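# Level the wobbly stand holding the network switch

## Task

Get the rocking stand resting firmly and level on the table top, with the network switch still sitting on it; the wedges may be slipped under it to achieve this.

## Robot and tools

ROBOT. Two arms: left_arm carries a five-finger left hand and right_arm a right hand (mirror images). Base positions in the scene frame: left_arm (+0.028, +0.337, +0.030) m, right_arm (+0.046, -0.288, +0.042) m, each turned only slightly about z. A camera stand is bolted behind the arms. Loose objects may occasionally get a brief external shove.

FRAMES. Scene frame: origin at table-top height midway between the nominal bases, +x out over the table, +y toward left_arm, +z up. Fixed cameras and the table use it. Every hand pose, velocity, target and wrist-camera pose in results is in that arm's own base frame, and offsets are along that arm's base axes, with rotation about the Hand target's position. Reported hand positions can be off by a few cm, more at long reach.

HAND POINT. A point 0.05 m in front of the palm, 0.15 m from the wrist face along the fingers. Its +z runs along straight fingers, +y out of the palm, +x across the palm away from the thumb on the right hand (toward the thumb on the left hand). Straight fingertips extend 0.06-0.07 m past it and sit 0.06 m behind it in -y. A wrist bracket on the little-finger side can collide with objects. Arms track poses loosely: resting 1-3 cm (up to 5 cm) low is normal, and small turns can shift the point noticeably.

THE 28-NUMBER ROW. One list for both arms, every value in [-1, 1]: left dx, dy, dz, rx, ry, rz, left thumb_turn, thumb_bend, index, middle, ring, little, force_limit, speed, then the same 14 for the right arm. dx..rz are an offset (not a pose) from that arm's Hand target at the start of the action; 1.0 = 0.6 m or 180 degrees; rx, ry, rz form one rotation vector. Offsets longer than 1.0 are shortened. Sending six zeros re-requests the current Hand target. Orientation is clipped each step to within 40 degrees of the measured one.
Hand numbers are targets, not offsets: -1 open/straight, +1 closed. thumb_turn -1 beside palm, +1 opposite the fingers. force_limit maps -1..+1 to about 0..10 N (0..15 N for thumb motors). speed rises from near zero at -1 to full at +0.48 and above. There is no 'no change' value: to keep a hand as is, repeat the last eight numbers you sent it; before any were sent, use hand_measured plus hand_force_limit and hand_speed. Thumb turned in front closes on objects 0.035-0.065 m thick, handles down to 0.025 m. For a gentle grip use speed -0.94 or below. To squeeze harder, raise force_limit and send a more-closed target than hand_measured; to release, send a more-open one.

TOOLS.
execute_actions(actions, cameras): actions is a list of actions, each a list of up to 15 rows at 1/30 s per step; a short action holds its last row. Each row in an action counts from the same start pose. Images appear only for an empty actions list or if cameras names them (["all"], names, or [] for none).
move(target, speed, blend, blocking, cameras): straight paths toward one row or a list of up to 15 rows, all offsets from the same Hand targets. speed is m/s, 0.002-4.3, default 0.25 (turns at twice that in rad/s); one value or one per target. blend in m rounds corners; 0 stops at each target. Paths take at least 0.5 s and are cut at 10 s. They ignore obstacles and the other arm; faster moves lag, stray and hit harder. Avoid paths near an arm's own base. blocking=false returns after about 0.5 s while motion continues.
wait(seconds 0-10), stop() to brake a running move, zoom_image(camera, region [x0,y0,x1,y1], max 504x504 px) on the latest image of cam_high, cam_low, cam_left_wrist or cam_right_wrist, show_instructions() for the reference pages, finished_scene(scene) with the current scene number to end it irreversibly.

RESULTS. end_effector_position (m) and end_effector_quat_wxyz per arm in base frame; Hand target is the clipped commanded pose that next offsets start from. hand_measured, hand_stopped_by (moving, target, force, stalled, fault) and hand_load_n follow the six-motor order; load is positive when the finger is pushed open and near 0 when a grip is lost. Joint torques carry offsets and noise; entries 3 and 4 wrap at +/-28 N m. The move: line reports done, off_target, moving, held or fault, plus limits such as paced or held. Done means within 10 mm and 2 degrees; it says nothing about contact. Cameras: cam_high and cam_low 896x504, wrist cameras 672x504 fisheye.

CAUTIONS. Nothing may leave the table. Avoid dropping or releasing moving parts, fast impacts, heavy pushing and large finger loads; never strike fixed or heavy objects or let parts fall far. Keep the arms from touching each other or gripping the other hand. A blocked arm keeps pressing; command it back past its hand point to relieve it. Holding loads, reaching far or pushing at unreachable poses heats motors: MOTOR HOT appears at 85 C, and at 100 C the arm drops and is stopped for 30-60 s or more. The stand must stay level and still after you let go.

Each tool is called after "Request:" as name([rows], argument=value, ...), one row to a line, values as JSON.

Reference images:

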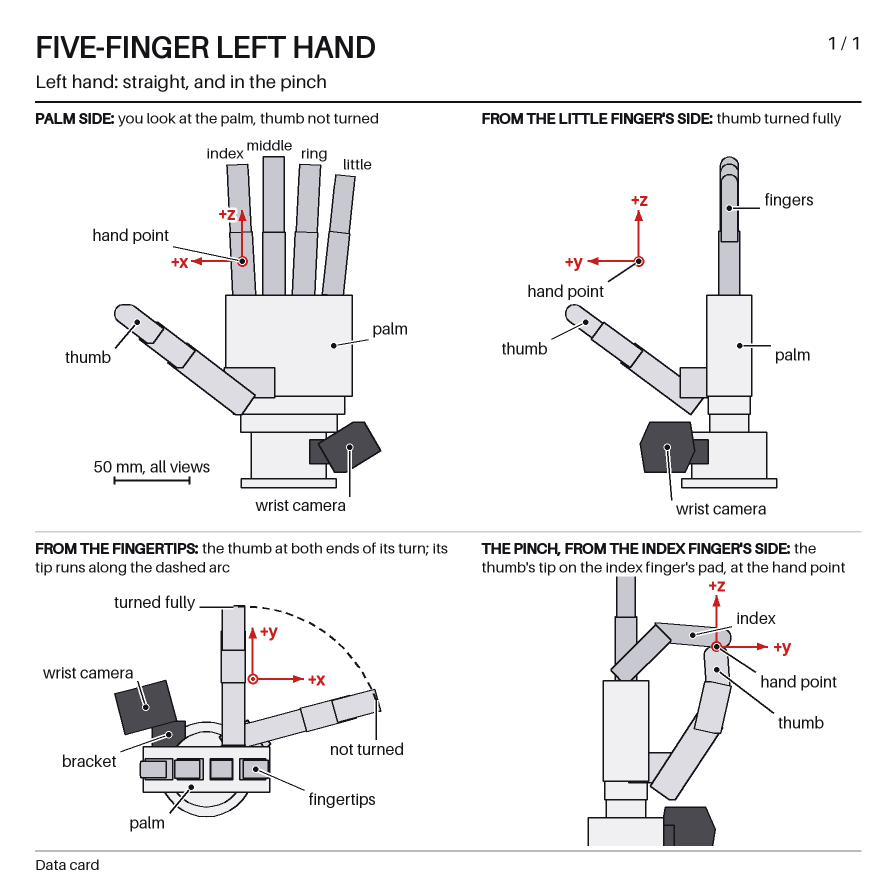

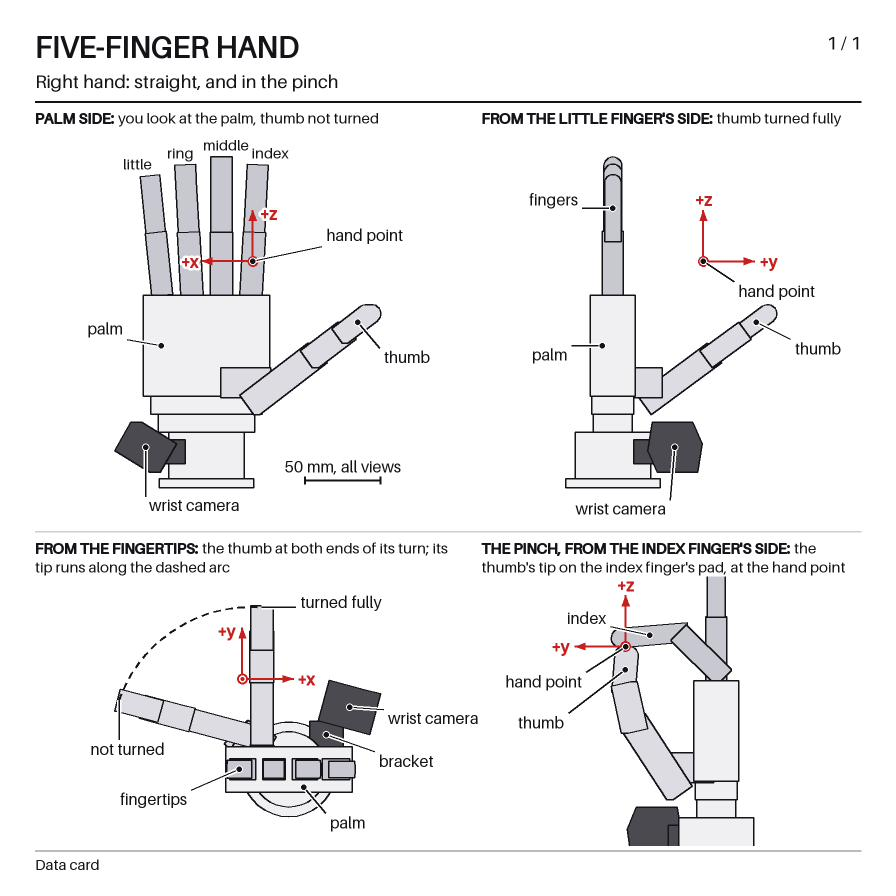

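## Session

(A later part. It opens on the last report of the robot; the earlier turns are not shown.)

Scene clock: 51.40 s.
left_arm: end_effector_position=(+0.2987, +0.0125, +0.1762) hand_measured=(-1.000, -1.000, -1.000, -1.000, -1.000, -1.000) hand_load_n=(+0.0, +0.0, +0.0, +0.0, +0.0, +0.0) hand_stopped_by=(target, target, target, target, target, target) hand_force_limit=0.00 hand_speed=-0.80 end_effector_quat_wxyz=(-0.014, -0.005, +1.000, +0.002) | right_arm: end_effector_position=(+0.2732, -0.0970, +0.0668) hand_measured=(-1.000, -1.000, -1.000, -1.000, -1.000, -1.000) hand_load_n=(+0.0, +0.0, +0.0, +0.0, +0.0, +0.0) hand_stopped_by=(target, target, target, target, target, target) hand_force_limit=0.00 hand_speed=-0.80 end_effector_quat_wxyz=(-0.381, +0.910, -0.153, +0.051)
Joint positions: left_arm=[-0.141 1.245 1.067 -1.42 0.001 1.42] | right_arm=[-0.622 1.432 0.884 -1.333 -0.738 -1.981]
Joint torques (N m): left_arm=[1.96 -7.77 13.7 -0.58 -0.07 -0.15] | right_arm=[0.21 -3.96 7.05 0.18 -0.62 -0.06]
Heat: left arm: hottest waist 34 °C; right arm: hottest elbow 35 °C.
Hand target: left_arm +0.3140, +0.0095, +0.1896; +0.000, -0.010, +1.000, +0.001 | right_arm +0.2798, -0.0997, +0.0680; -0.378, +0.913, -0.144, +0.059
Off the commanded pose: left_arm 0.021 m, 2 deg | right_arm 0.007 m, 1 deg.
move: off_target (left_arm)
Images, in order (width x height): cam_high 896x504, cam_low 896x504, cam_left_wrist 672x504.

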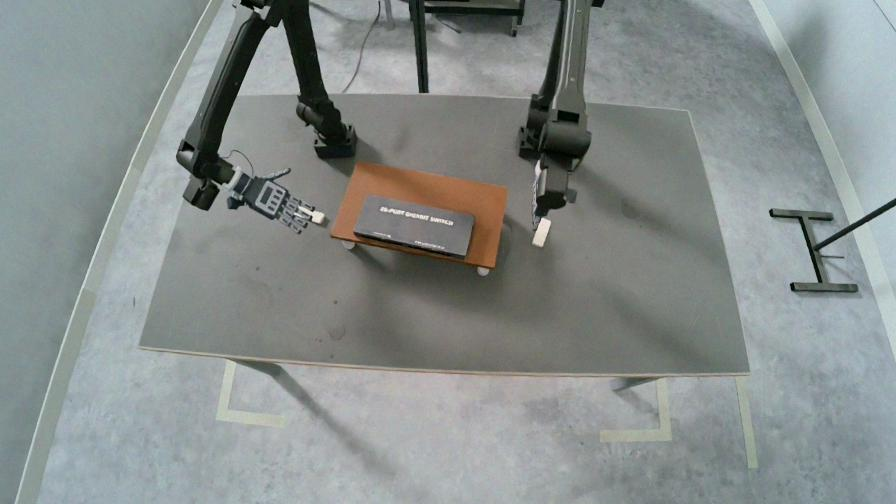

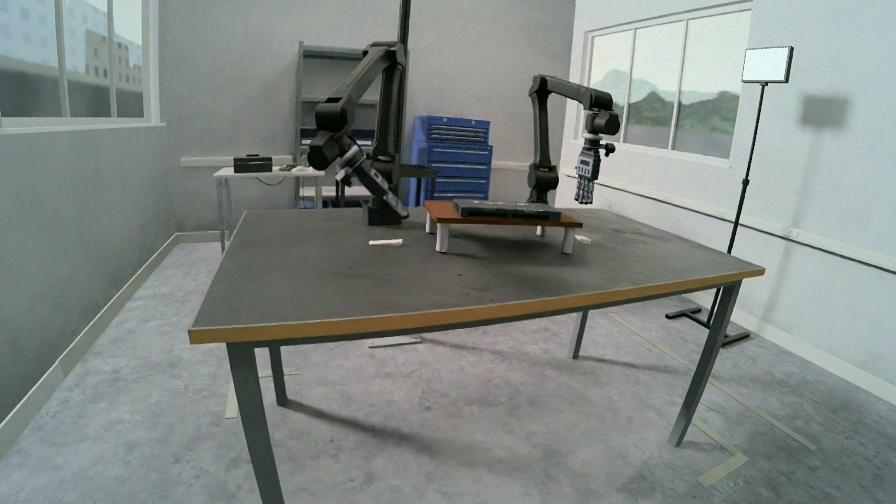

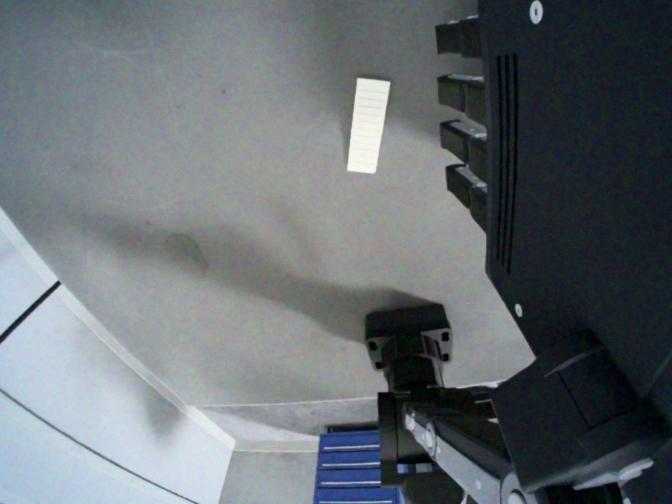

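Request:
move([
  [0.077,-0.005,0,0,0,0,-1,-1,-1,-1,-1,-1,0,-0.8,0,0,0,0,0,0,-1,-1,-1,-1,-1,-1,0,-0.8],
  [0.077,-0.005,-0.208,0,0,0,-1,-1,-1,-1,-1,-1,0,-0.8,0,0,0,0,0,0,-1,-1,-1,-1,-1,-1,0,-0.8],
], speed=0.2, cameras=["cam_left_wrist","cam_high","cam_low"])

Request:
zoom_image(camera="cam_high", region=[430, 150, 660, 300])

Request:
zoom_image(camera="cam_low", region=[540, 170, 640, 260])

Scene clock: 56.40 s.
left_arm: end_effector_position=(+0.3584, +0.0041, +0.0677) hand_measured=(-1.000, -1.000, -1.000, -1.000, -1.000, -1.000) hand_load_n=(+0.0, -0.5, +0.0, +0.0, +0.0, +0.0) hand_stopped_by=(target, target, target, target, target, target) hand_force_limit=0.00 hand_speed=-0.80 end_effector_quat_wxyz=(-0.001, -0.005, +1.000, +0.000) | right_arm: end_effector_position=(+0.2732, -0.0970, +0.0668) hand_measured=(-1.000, -1.000, -1.000, -1.000, -1.000, -1.000) hand_load_n=(+0.0, +0.0, +0.0, +0.0, +0.0, +0.0) hand_stopped_by=(target, target, target, target, target, target) hand_force_limit=0.00 hand_speed=-0.80 end_effector_quat_wxyz=(-0.381, +0.910, -0.153, +0.051)
Joint positions: left_arm=[-0.141 1.483 0.999 -1.088 0 1.419] | right_arm=[-0.622 1.432 0.884 -1.333 -0.738 -1.981]
Joint torques (N m): left_arm=[3.31 -11.22 8.18 -0.14 -0.04 -0.06] | right_arm=[0.32 -3.78 7.1 0.21 -0.62 -0.09]
Heat: left arm: hottest waist 34 °C; right arm: hottest elbow 35 °C.
Hand target: left_arm +0.3601, +0.0066, +0.0648; +0.000, -0.010, +1.000, +0.001 | right_arm +0.2798, -0.0997, +0.0680; -0.378, +0.913, -0.144, +0.059
Off the commanded pose: left_arm 0.004 m, 1 deg | right_arm 0.007 m, 1 deg.
move: done
Images, in order (width x height): cam_high 896x504, cam_low 896x504, cam_left_wrist 672x504.

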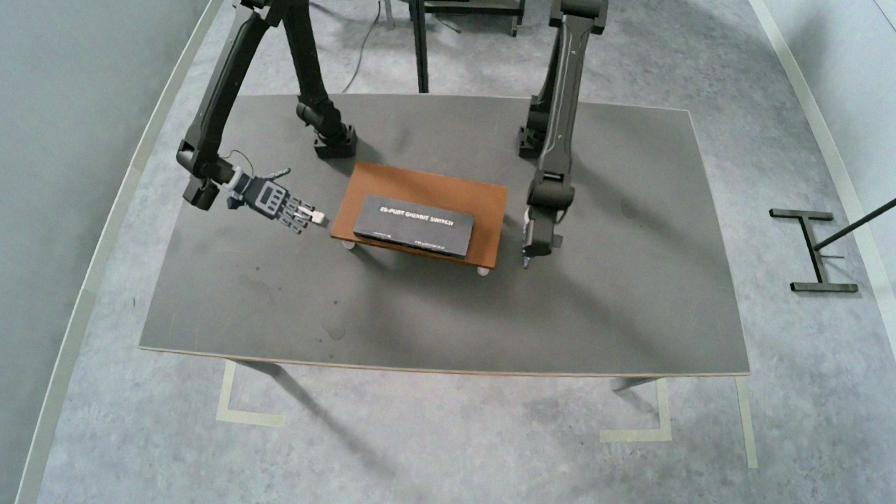

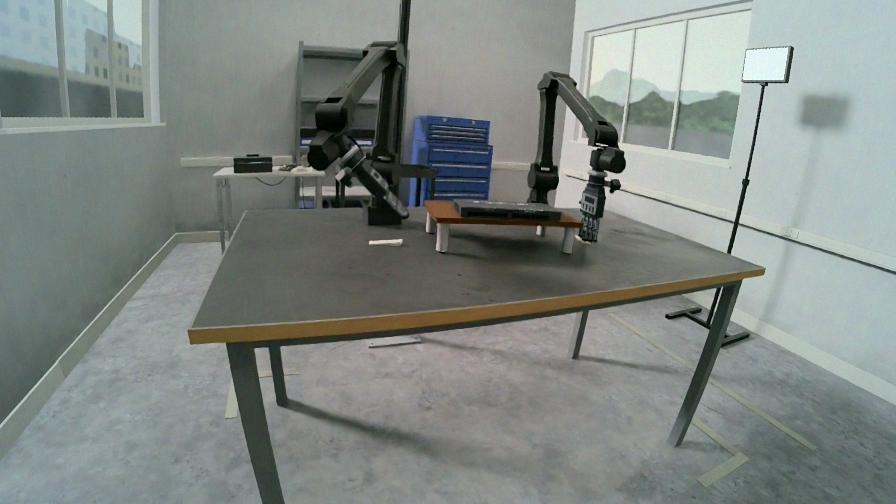

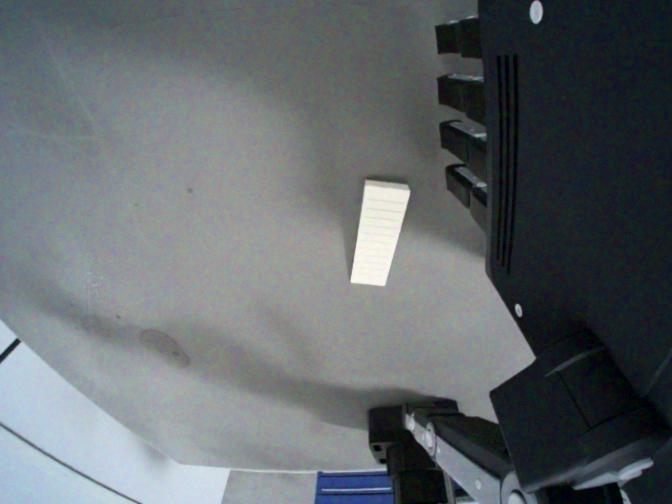

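Scaled by 2.191 from the camera's 896x504 image, which has a finer 1280x720 frame.

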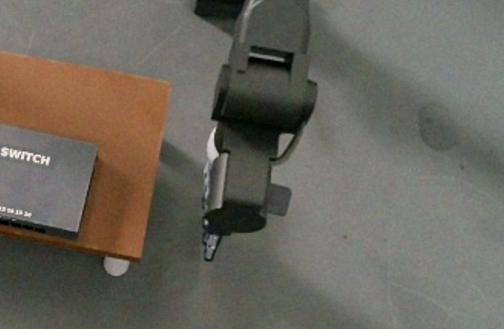

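Scaled by 5.040 from the camera's 896x504 image, which has a finer 1280x720 frame.

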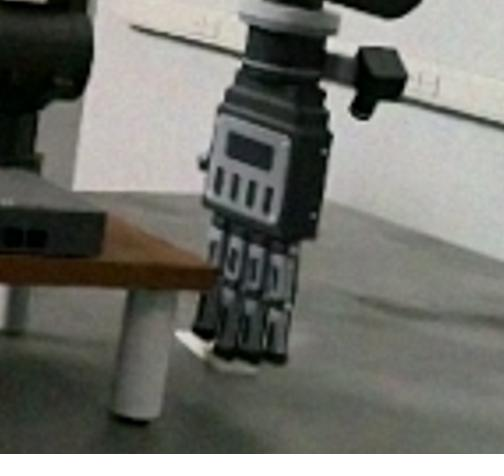

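Request:
move(target=[-0.025,-0.01,-0.022,0,0,0,-1,-1,-1,-1,-1,-1,0,-0.8,0,0,0,0,0,0,-1,-1,-1,-1,-1,-1,0,-0.8], speed=0.1, cameras=["cam_left_wrist","cam_low"])

Request:
zoom_image(camera="cam_left_wrist", region=[330, 100, 500, 300])

Request:
zoom_image(camera="cam_low", region=[560, 210, 620, 260])

Scene clock: 58.93 s.
left_arm: end_effector_position=(+0.3448, +0.0040, +0.0505) hand_measured=(-1.000, -1.000, -1.000, -1.000, -1.000, -1.000) hand_load_n=(+0.0, +0.0, +0.0, +0.0, +0.0, +0.0) hand_stopped_by=(target, target, target, target, target, target) hand_force_limit=0.00 hand_speed=-0.80 end_effector_quat_wxyz=(-0.007, -0.009, +1.000, +0.001) | right_arm: end_effector_position=(+0.2732, -0.0970, +0.0668) hand_measured=(-1.000, -1.000, -1.000, -1.000, -1.000, -1.000) hand_load_n=(+0.0, +0.0, +0.0, +0.0, +0.0, +0.0) hand_stopped_by=(target, target, target, target, target, target) hand_force_limit=0.00 hand_speed=-0.80 end_effector_quat_wxyz=(-0.381, +0.910, -0.153, +0.051)
Joint positions: left_arm=[-0.145 1.483 0.946 -1.047 0 1.408] | right_arm=[-0.622 1.432 0.884 -1.333 -0.738 -1.981]
Joint torques (N m): left_arm=[1.9 -11.34 7.46 -0.05 -0.06 -0.19] | right_arm=[0.56 -4.07 7.1 0.16 -0.6 -0.06]
Heat: left arm: hottest waist 33 °C; right arm: hottest elbow 35 °C.
Hand target: left_arm +0.3452, +0.0005, +0.0516; +0.000, -0.010, +1.000, +0.001 | right_arm +0.2798, -0.0997, +0.0680; -0.378, +0.913, -0.144, +0.059
Off the commanded pose: left_arm 0.004 m, 1 deg | right_arm 0.007 m, 1 deg.
move: done
Images, in order (width x height): cam_low 896x504, cam_left_wrist 672x504.

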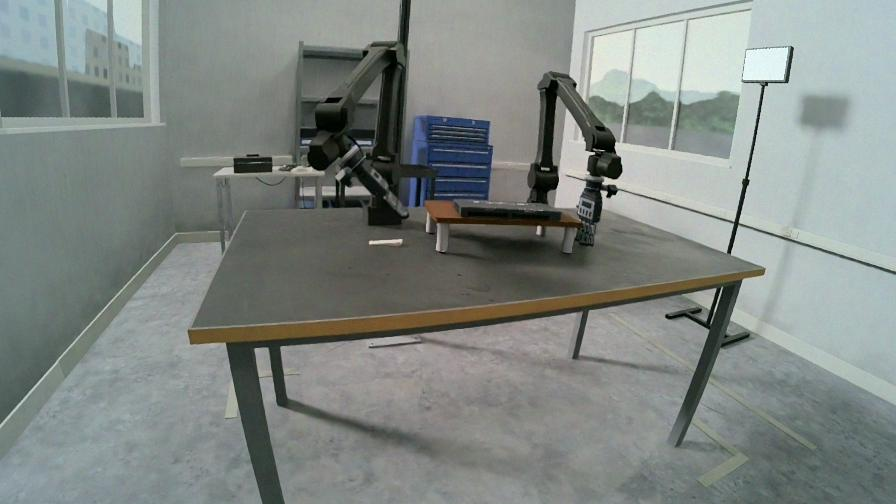

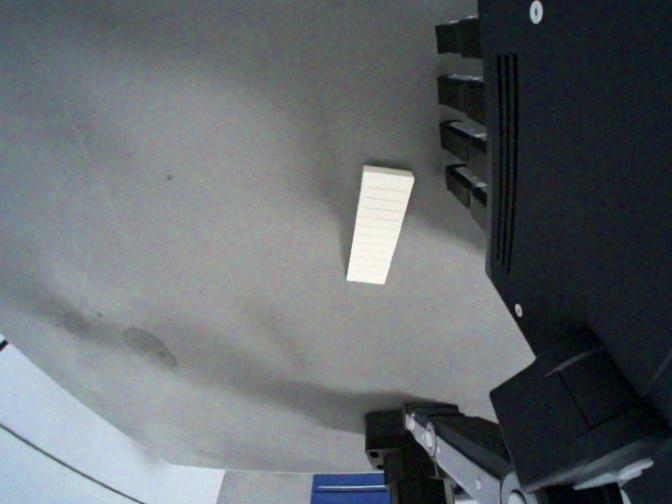

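Scaled by 2.520 from the camera's 672x504 image, which has a finer 960x720 frame.

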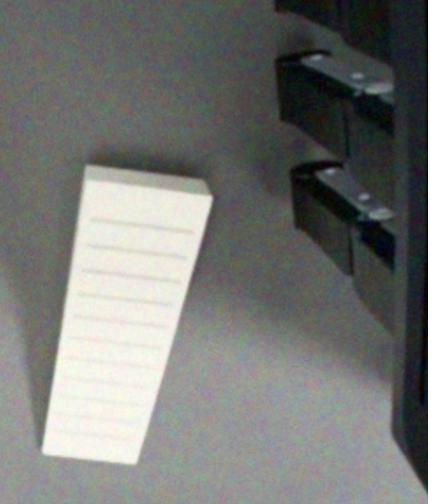

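Scaled by 8.400 from the camera's 896x504 image, which has a finer 1280x720 frame.

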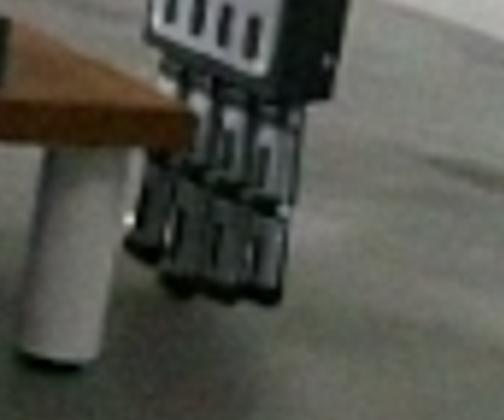

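Request:
move([
  [-0.025,0.01,0.003,0,0,0,-1,-1,-1,-1,-1,-1,0,-0.8,0,0,0,0,0,0,-1,-1,-1,-1,-1,-1,0,-0.8],
  [-0.023,0.042,0.003,0,0,0,-1,-1,-1,-1,-1,-1,0,-0.8,0,0,0,0,0,0,-1,-1,-1,-1,-1,-1,0,-0.8],
  [-0.007,0.078,0.003,0,0,0,-1,-1,-1,-1,-1,-1,0,-0.8,0,0,0,0,0,0,-1,-1,-1,-1,-1,-1,0,-0.8],
], speed=0.07, cameras=["cam_left_wrist","cam_low"])

Request:
zoom_image(camera="cam_left_wrist", region=[330, 100, 500, 300])

Request:
zoom_image(camera="cam_low", region=[560, 210, 620, 260])

Scene clock: 63.27 s.
left_arm: end_effector_position=(+0.3340, +0.0453, +0.0499) hand_measured=(-1.000, -1.000, -1.000, -1.000, -1.000, -1.000) hand_load_n=(+0.0, +0.0, +0.0, +0.0, +0.0, +0.0) hand_stopped_by=(target, target, target, target, target, target) hand_force_limit=0.00 hand_speed=-0.80 end_effector_quat_wxyz=(-0.008, -0.013, +1.000, +0.001) | right_arm: end_effector_position=(+0.2732, -0.0970, +0.0668) hand_measured=(-1.000, -1.000, -1.000, -1.000, -1.000, -1.000) hand_load_n=(+0.0, +0.0, +0.0, +0.0, +0.0, -0.5) hand_stopped_by=(target, target, target, target, target, target) hand_force_limit=0.00 hand_speed=-0.80 end_effector_quat_wxyz=(-0.381, +0.910, -0.153, +0.051)
Joint positions: left_arm=[-0.038 1.451 0.908 -1.044 -0.002 1.506] | right_arm=[-0.622 1.432 0.884 -1.333 -0.738 -1.981]
Joint torques (N m): left_arm=[2.84 -10.81 9.21 -0.25 0.02 0.11] | right_arm=[0.5 -3.78 6.99 0.21 -0.64 -0.04]
Heat: left arm: hottest waist 33 °C; right arm: hottest elbow 35 °C.
Hand target: left_arm +0.3411, +0.0473, +0.0534; +0.000, -0.010, +1.000, +0.001 | right_arm +0.2798, -0.0997, +0.0680; -0.378, +0.913, -0.144, +0.059
Off the commanded pose: left_arm 0.008 m, 1 deg | right_arm 0.007 m, 1 deg.
move: done
Images, in order (width x height): cam_low 896x504, cam_left_wrist 672x504.

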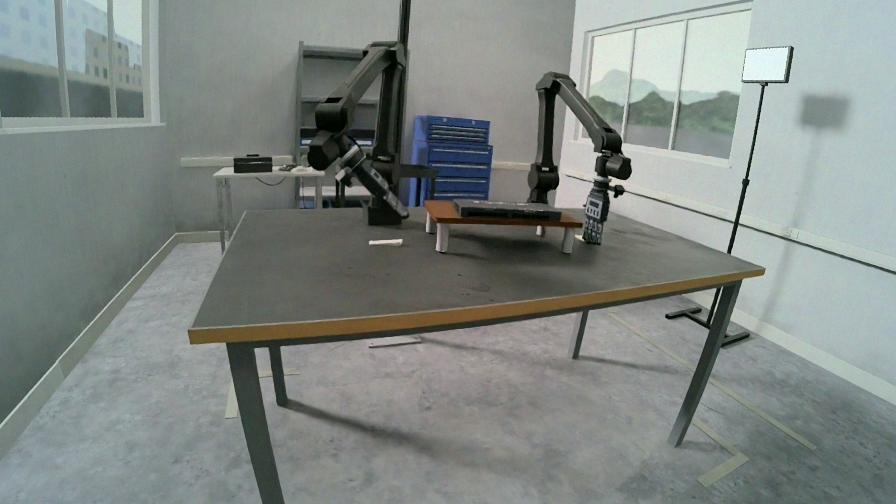

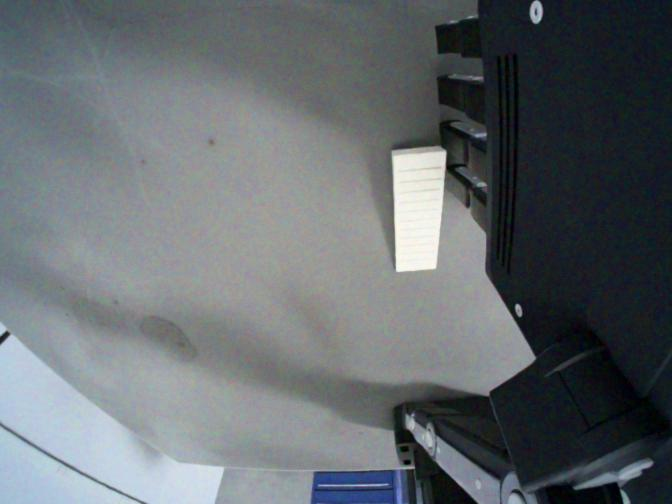

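Scaled by 2.520 from the camera's 672x504 image, which has a finer 960x720 frame.

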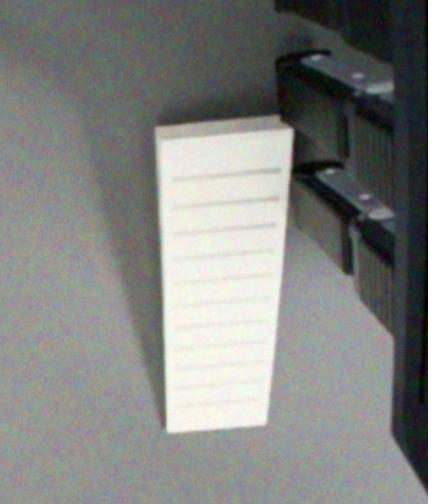

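Scaled by 8.400 from the camera's 896x504 image, which has a finer 1280x720 frame.

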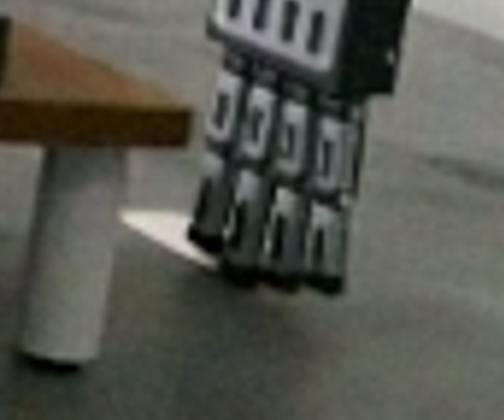

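Request:
move([
  [0.0,0.05,0.0,0,0,0,-1,-1,-1,-1,-1,-1,0,-0.8,0,0,0,0,0,0,-1,-1,-1,-1,-1,-1,0,-0.8],
], speed=0.07, cameras=["cam_left_wrist","cam_low"])

Request:
zoom_image(camera="cam_left_wrist", region=[330, 100, 500, 300])

Scene clock: 64.93 s.
left_arm: end_effector_position=(+0.3341, +0.0743, +0.0499) hand_measured=(-1.000, -1.000, -1.000, -1.000, -1.000, -1.000) hand_load_n=(+0.0, +0.0, +0.0, +0.0, +0.0, +0.0) hand_stopped_by=(target, target, target, target, target, target) hand_force_limit=0.00 hand_speed=-0.80 end_effector_quat_wxyz=(-0.008, -0.013, +1.000, +0.001) | right_arm: end_effector_position=(+0.2732, -0.0970, +0.0668) hand_measured=(-1.000, -1.000, -1.000, -1.000, -1.000, -1.000) hand_load_n=(-0.5, +0.0, +0.0, +0.0, +0.0, +0.0) hand_stopped_by=(target, target, target, target, target, target) hand_force_limit=0.00 hand_speed=-0.80 end_effector_quat_wxyz=(-0.381, +0.910, -0.153, +0.051)
Joint positions: left_arm=[0.041 1.451 0.908 -1.044 -0.002 1.586] | right_arm=[-0.622 1.432 0.884 -1.333 -0.738 -1.981]
Joint torques (N m): left_arm=[3.02 -11.05 9.24 -0.29 -0.04 0.11] | right_arm=[0.56 -3.96 6.97 0.2 -0.62 -0.07]
Heat: left arm: hottest waist 33 °C; right arm: hottest elbow 35 °C.
Hand target: left_arm +0.3411, +0.0773, +0.0534; +0.000, -0.010, +1.000, +0.001 | right_arm +0.2798, -0.0997, +0.0680; -0.378, +0.913, -0.144, +0.059
Off the commanded pose: left_arm 0.008 m, 1 deg | right_arm 0.007 m, 1 deg.
move: done
Images, in order (width x height): cam_low 896x504, cam_left_wrist 672x504.

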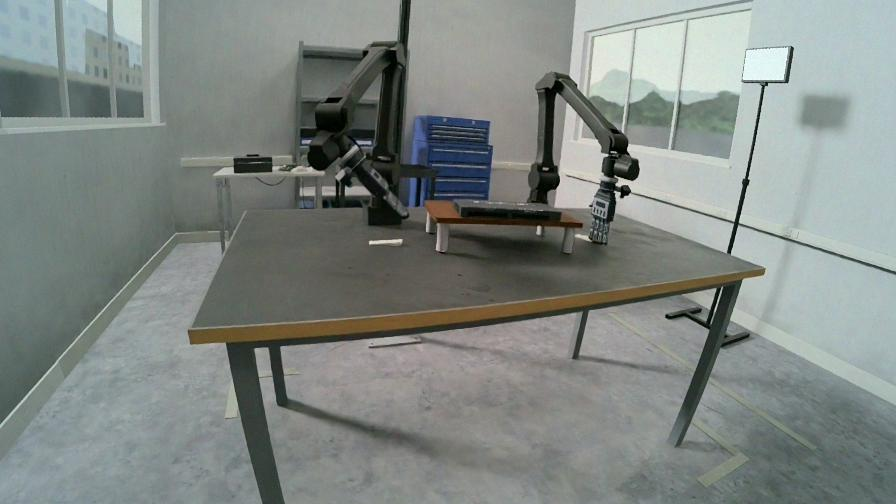

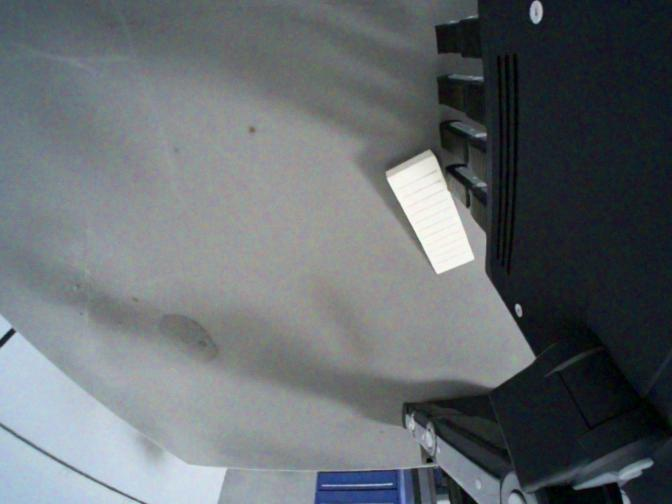

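Scaled by 2.520 from the camera's 672x504 image, which has a finer 960x720 frame.

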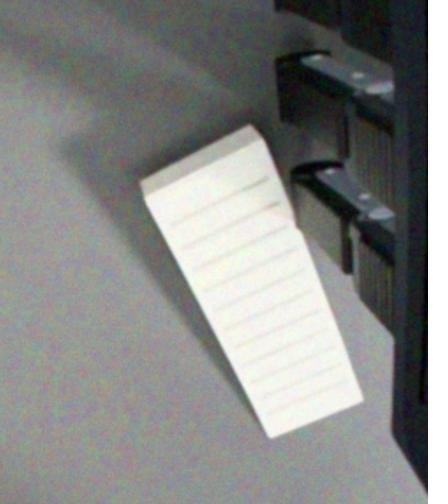

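Request:
move([
  [0.03,0.0,0.0,0,0,0,-1,-1,-1,-1,-1,-1,0,-0.8,0,0,0,0,0,0,-1,-1,-1,-1,-1,-1,0,-0.8],
  [0.03,0.04,0.0,0,0,0,-1,-1,-1,-1,-1,-1,0,-0.8,0,0,0,0,0,0,-1,-1,-1,-1,-1,-1,0,-0.8],
], speed=0.07, cameras=["cam_left_wrist"])

Request:
zoom_image(camera="cam_left_wrist", region=[330, 100, 500, 300])

Scene clock: 76.67 s.
left_arm: end_effector_position=(+0.3411, +0.0958, +0.0495) hand_measured=(-1.000, -1.000, -1.000, -1.000, -1.000, -1.000) hand_load_n=(+0.0, +0.0, +0.0, +0.5, +0.0, +0.0) hand_stopped_by=(target, target, target, target, target, target) hand_force_limit=0.00 hand_speed=-0.80 end_effector_quat_wxyz=(-0.009, -0.012, +1.000, -0.001) | right_arm: end_effector_position=(+0.2732, -0.0970, +0.0668) hand_measured=(-1.000, -1.000, -1.000, -1.000, -1.000, -1.000) hand_load_n=(+0.0, +0.0, +0.0, +0.0, +0.0, +0.0) hand_stopped_by=(target, target, target, target, target, target) hand_force_limit=0.00 hand_speed=-0.80 end_effector_quat_wxyz=(-0.381, +0.910, -0.153, +0.051)
Joint positions: left_arm=[0.098 1.473 0.932 -1.047 0 1.645] | right_arm=[-0.622 1.432 0.884 -1.333 -0.738 -1.981]
Joint torques (N m): left_arm=[3.6 -9.29 11.82 -0.34 -0.08 0.07] | right_arm=[0.26 -3.84 7.08 0.14 -0.6 -0.06]
Heat: left arm: hottest waist 33 °C; right arm: hottest elbow 34 °C.
Hand target: left_arm +0.3590, +0.1013, +0.0534; +0.000, -0.010, +1.000, +0.001 | right_arm +0.2798, -0.0997, +0.0680; -0.378, +0.913, -0.144, +0.059
Off the commanded pose: left_arm 0.019 m, 1 deg | right_arm 0.007 m, 1 deg.
move: off_target (left_arm)
Images, in order (width x height): cam_left_wrist 672x504.

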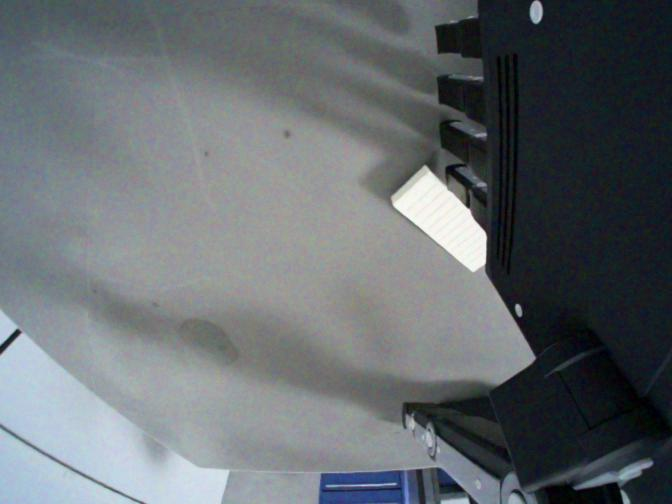

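Scaled by 2.520 from the camera's 672x504 image, which has a finer 960x720 frame.

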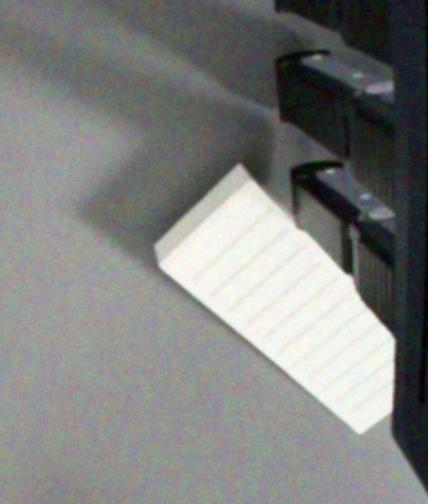

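Request:
move([
  [0.005,0.045,0.0,0,0,0,-1,-1,-1,-1,-1,-1,0,-0.8,0,0,0,0,0,0,-1,-1,-1,-1,-1,-1,0,-0.8],
], speed=0.07, cameras=["cam_left_wrist"])

Request:
zoom_image(camera="cam_left_wrist", region=[330, 100, 500, 300])

Scene clock: 78.33 s.
left_arm: end_effector_position=(+0.3452, +0.1210, +0.0496) hand_measured=(-1.000, -1.000, -1.000, -1.000, -1.000, -1.000) hand_load_n=(+0.0, +0.0, +0.0, +0.0, +0.0, +0.0) hand_stopped_by=(target, target, target, target, target, target) hand_force_limit=0.00 hand_speed=-0.80 end_effector_quat_wxyz=(-0.007, -0.011, +1.000, -0.001) | right_arm: end_effector_position=(+0.2732, -0.0970, +0.0668) hand_measured=(-1.000, -1.000, -1.000, -1.000, -1.000, -1.000) hand_load_n=(+0.0, +0.0, +0.0, +0.0, +0.0, +0.0) hand_stopped_by=(target, target, target, target, target, target) hand_force_limit=0.00 hand_speed=-0.80 end_effector_quat_wxyz=(-0.381, +0.910, -0.153, +0.051)
Joint positions: left_arm=[0.163 1.489 0.95 -1.047 0 1.711] | right_arm=[-0.622 1.432 0.884 -1.333 -0.738 -1.981]
Joint torques (N m): left_arm=[3.9 -9.52 11.73 -0.13 -0.08 0.07] | right_arm=[0.38 -4.19 7.13 0.2 -0.62 -0.06]
Heat: left arm: hottest waist 33 °C; right arm: hottest elbow 34 °C.
Hand target: left_arm +0.3620, +0.1283, +0.0534; +0.000, -0.010, +1.000, +0.001 | right_arm +0.2798, -0.0997, +0.0680; -0.378, +0.913, -0.144, +0.059
Off the commanded pose: left_arm 0.019 m, 1 deg | right_arm 0.007 m, 1 deg.
move: off_target (left_arm)
Images, in order (width x height): cam_left_wrist 672x504.

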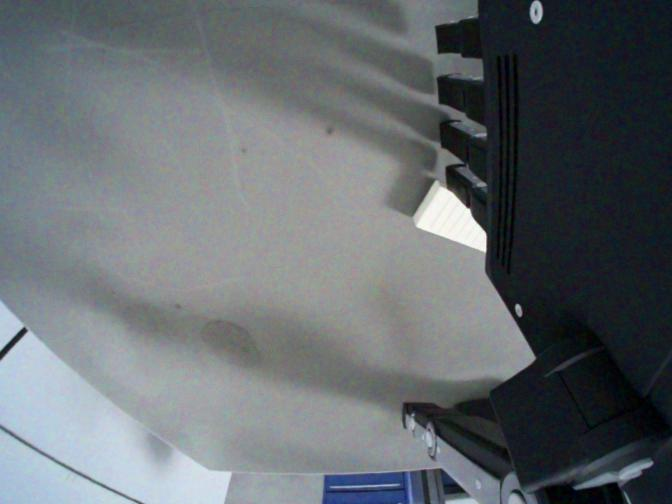

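Scaled by 2.520 from the camera's 672x504 image, which has a finer 960x720 frame.

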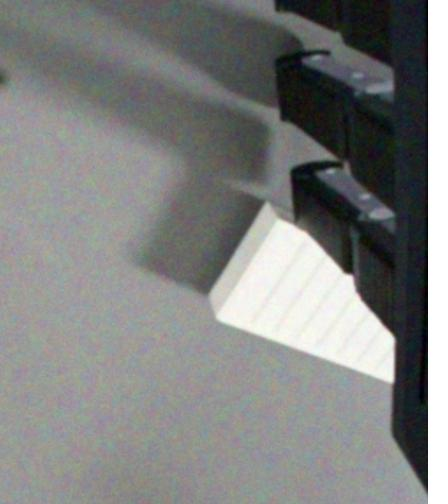

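Request:
move([
  [0.0,-0.008,0.233,0,0,0,-1,-1,-1,-1,-1,-1,0,-0.8,0,0,0,0,0,0,-1,-1,-1,-1,-1,-1,0,-0.8],
  [-0.0075,-0.077,0.283,0.0432,0.2253,0.8407,-1,-1,-1,-1,-1,-1,0,-0.8,0,0,0,0,0,0,-1,-1,-1,-1,-1,-1,0,-0.8],
], speed=[0.2,0.6], cameras=["cam_left_wrist","cam_high","cam_low"])

Request:
zoom_image(camera="cam_high", region=[430, 150, 660, 300])

Scene clock: 86.27 s.
left_arm: end_effector_position=(+0.3623, +0.0826, +0.2173) hand_measured=(-1.000, -1.000, -1.000, -1.000, -1.000, -1.000) hand_load_n=(+0.0, -0.5, +0.0, +0.0, +0.0, +0.0) hand_stopped_by=(target, target, target, target, target, target) hand_force_limit=0.00 hand_speed=-0.80 end_effector_quat_wxyz=(+0.224, +0.955, -0.193, -0.005) | right_arm: end_effector_position=(+0.2732, -0.0970, +0.0668) hand_measured=(-1.000, -1.000, -1.000, -1.000, -1.000, -1.000) hand_load_n=(+0.0, +0.0, +0.0, +0.0, +0.0, +0.0) hand_stopped_by=(target, target, target, target, target, target) hand_force_limit=0.00 hand_speed=-0.80 end_effector_quat_wxyz=(-0.381, +0.910, -0.153, +0.051)
Joint positions: left_arm=[0.544 1.563 1.364 -1.696 0.319 -0.574] | right_arm=[-0.622 1.432 0.884 -1.333 -0.738 -1.981]
Joint torques (N m): left_arm=[3.31 -15.33 7.72 -1.31 0.36 -0.16] | right_arm=[0.15 -4.19 7.01 0.25 -0.6 -0.03]
Heat: left arm: hottest waist 33 °C; right arm: hottest elbow 34 °C.
Hand target: left_arm +0.3576, +0.0821, +0.2232; +0.254, +0.947, -0.191, -0.051 | right_arm +0.2798, -0.0997, +0.0680; -0.378, +0.913, -0.144, +0.059
Off the commanded pose: left_arm 0.008 m, 6 deg | right_arm 0.007 m, 1 deg.
joint sent to its limit (left arm) — joint 4 (wrist pitch), lower limit. The joint targets are off in orientation, not in position.
move: off_target (left_arm)
Images, in order (width x height): cam_high 896x504, cam_low 896x504, cam_left_wrist 672x504.

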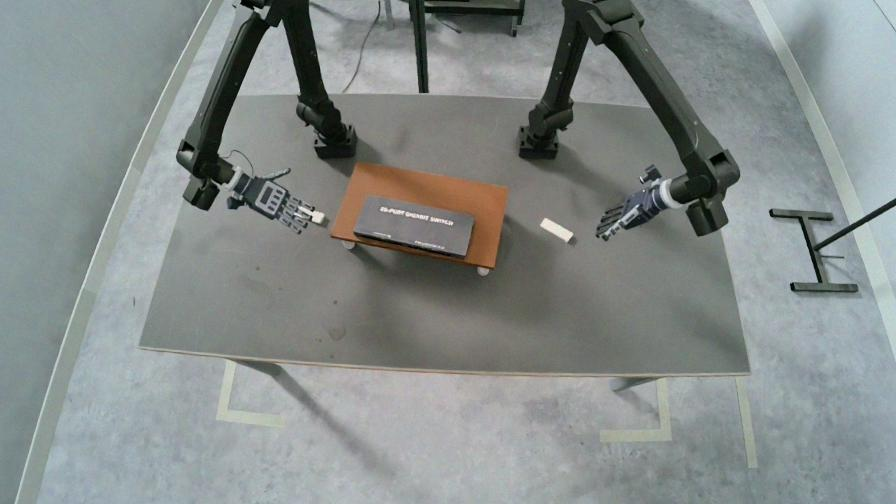

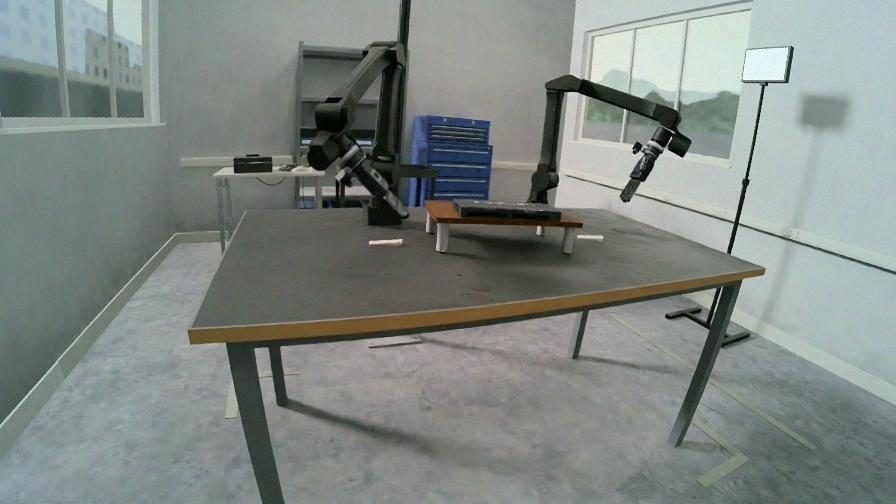

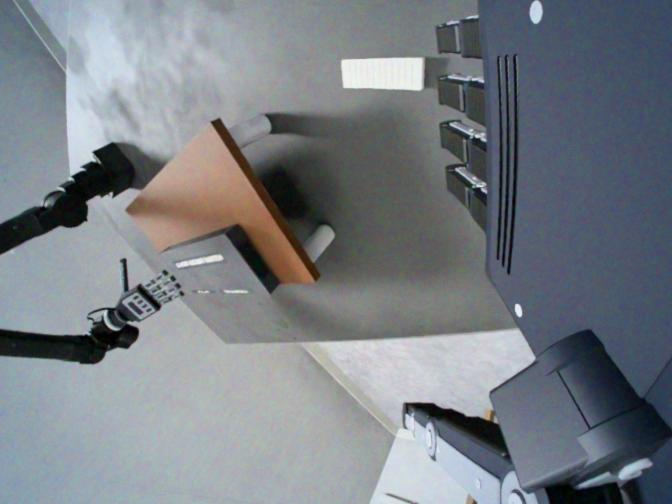

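Scaled by 2.191 from the camera's 896x504 image, which has a finer 1280x720 frame.

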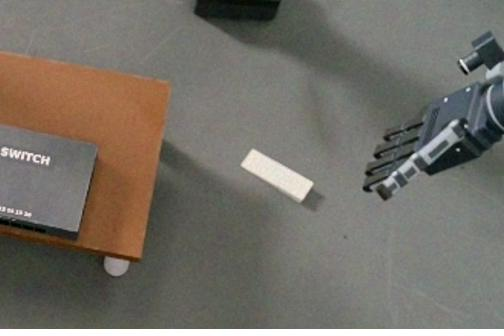

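Request:
zoom_image(camera="cam_left_wrist", region=[220, 95, 300, 165])

Request:
zoom_image(camera="cam_left_wrist", region=[290, 210, 350, 270])

Request:
zoom_image(camera="cam_low", region=[520, 210, 620, 260])

Scaled by 6.300 from the camera's 672x504 image, which has a finer 960x720 frame.

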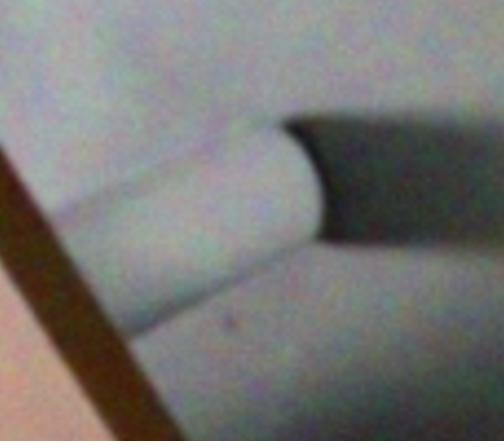

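Scaled by 8.400 from the camera's 672x504 image, which has a finer 960x720 frame.

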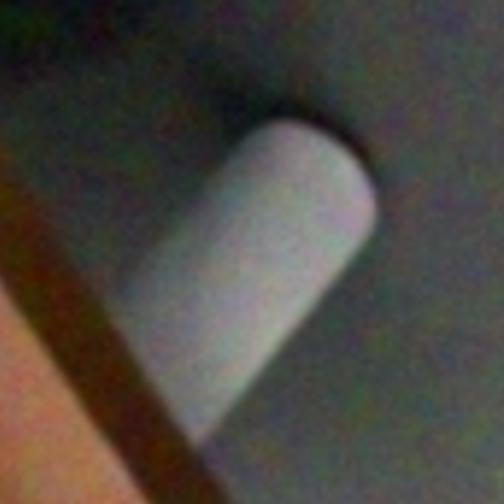

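Scaled by 5.040 from the camera's 896x504 image, which has a finer 1280x720 frame.

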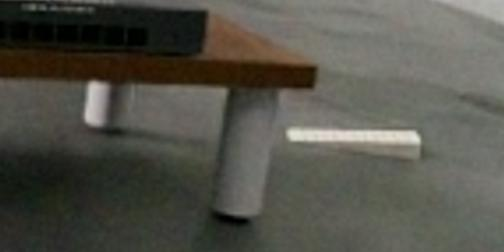

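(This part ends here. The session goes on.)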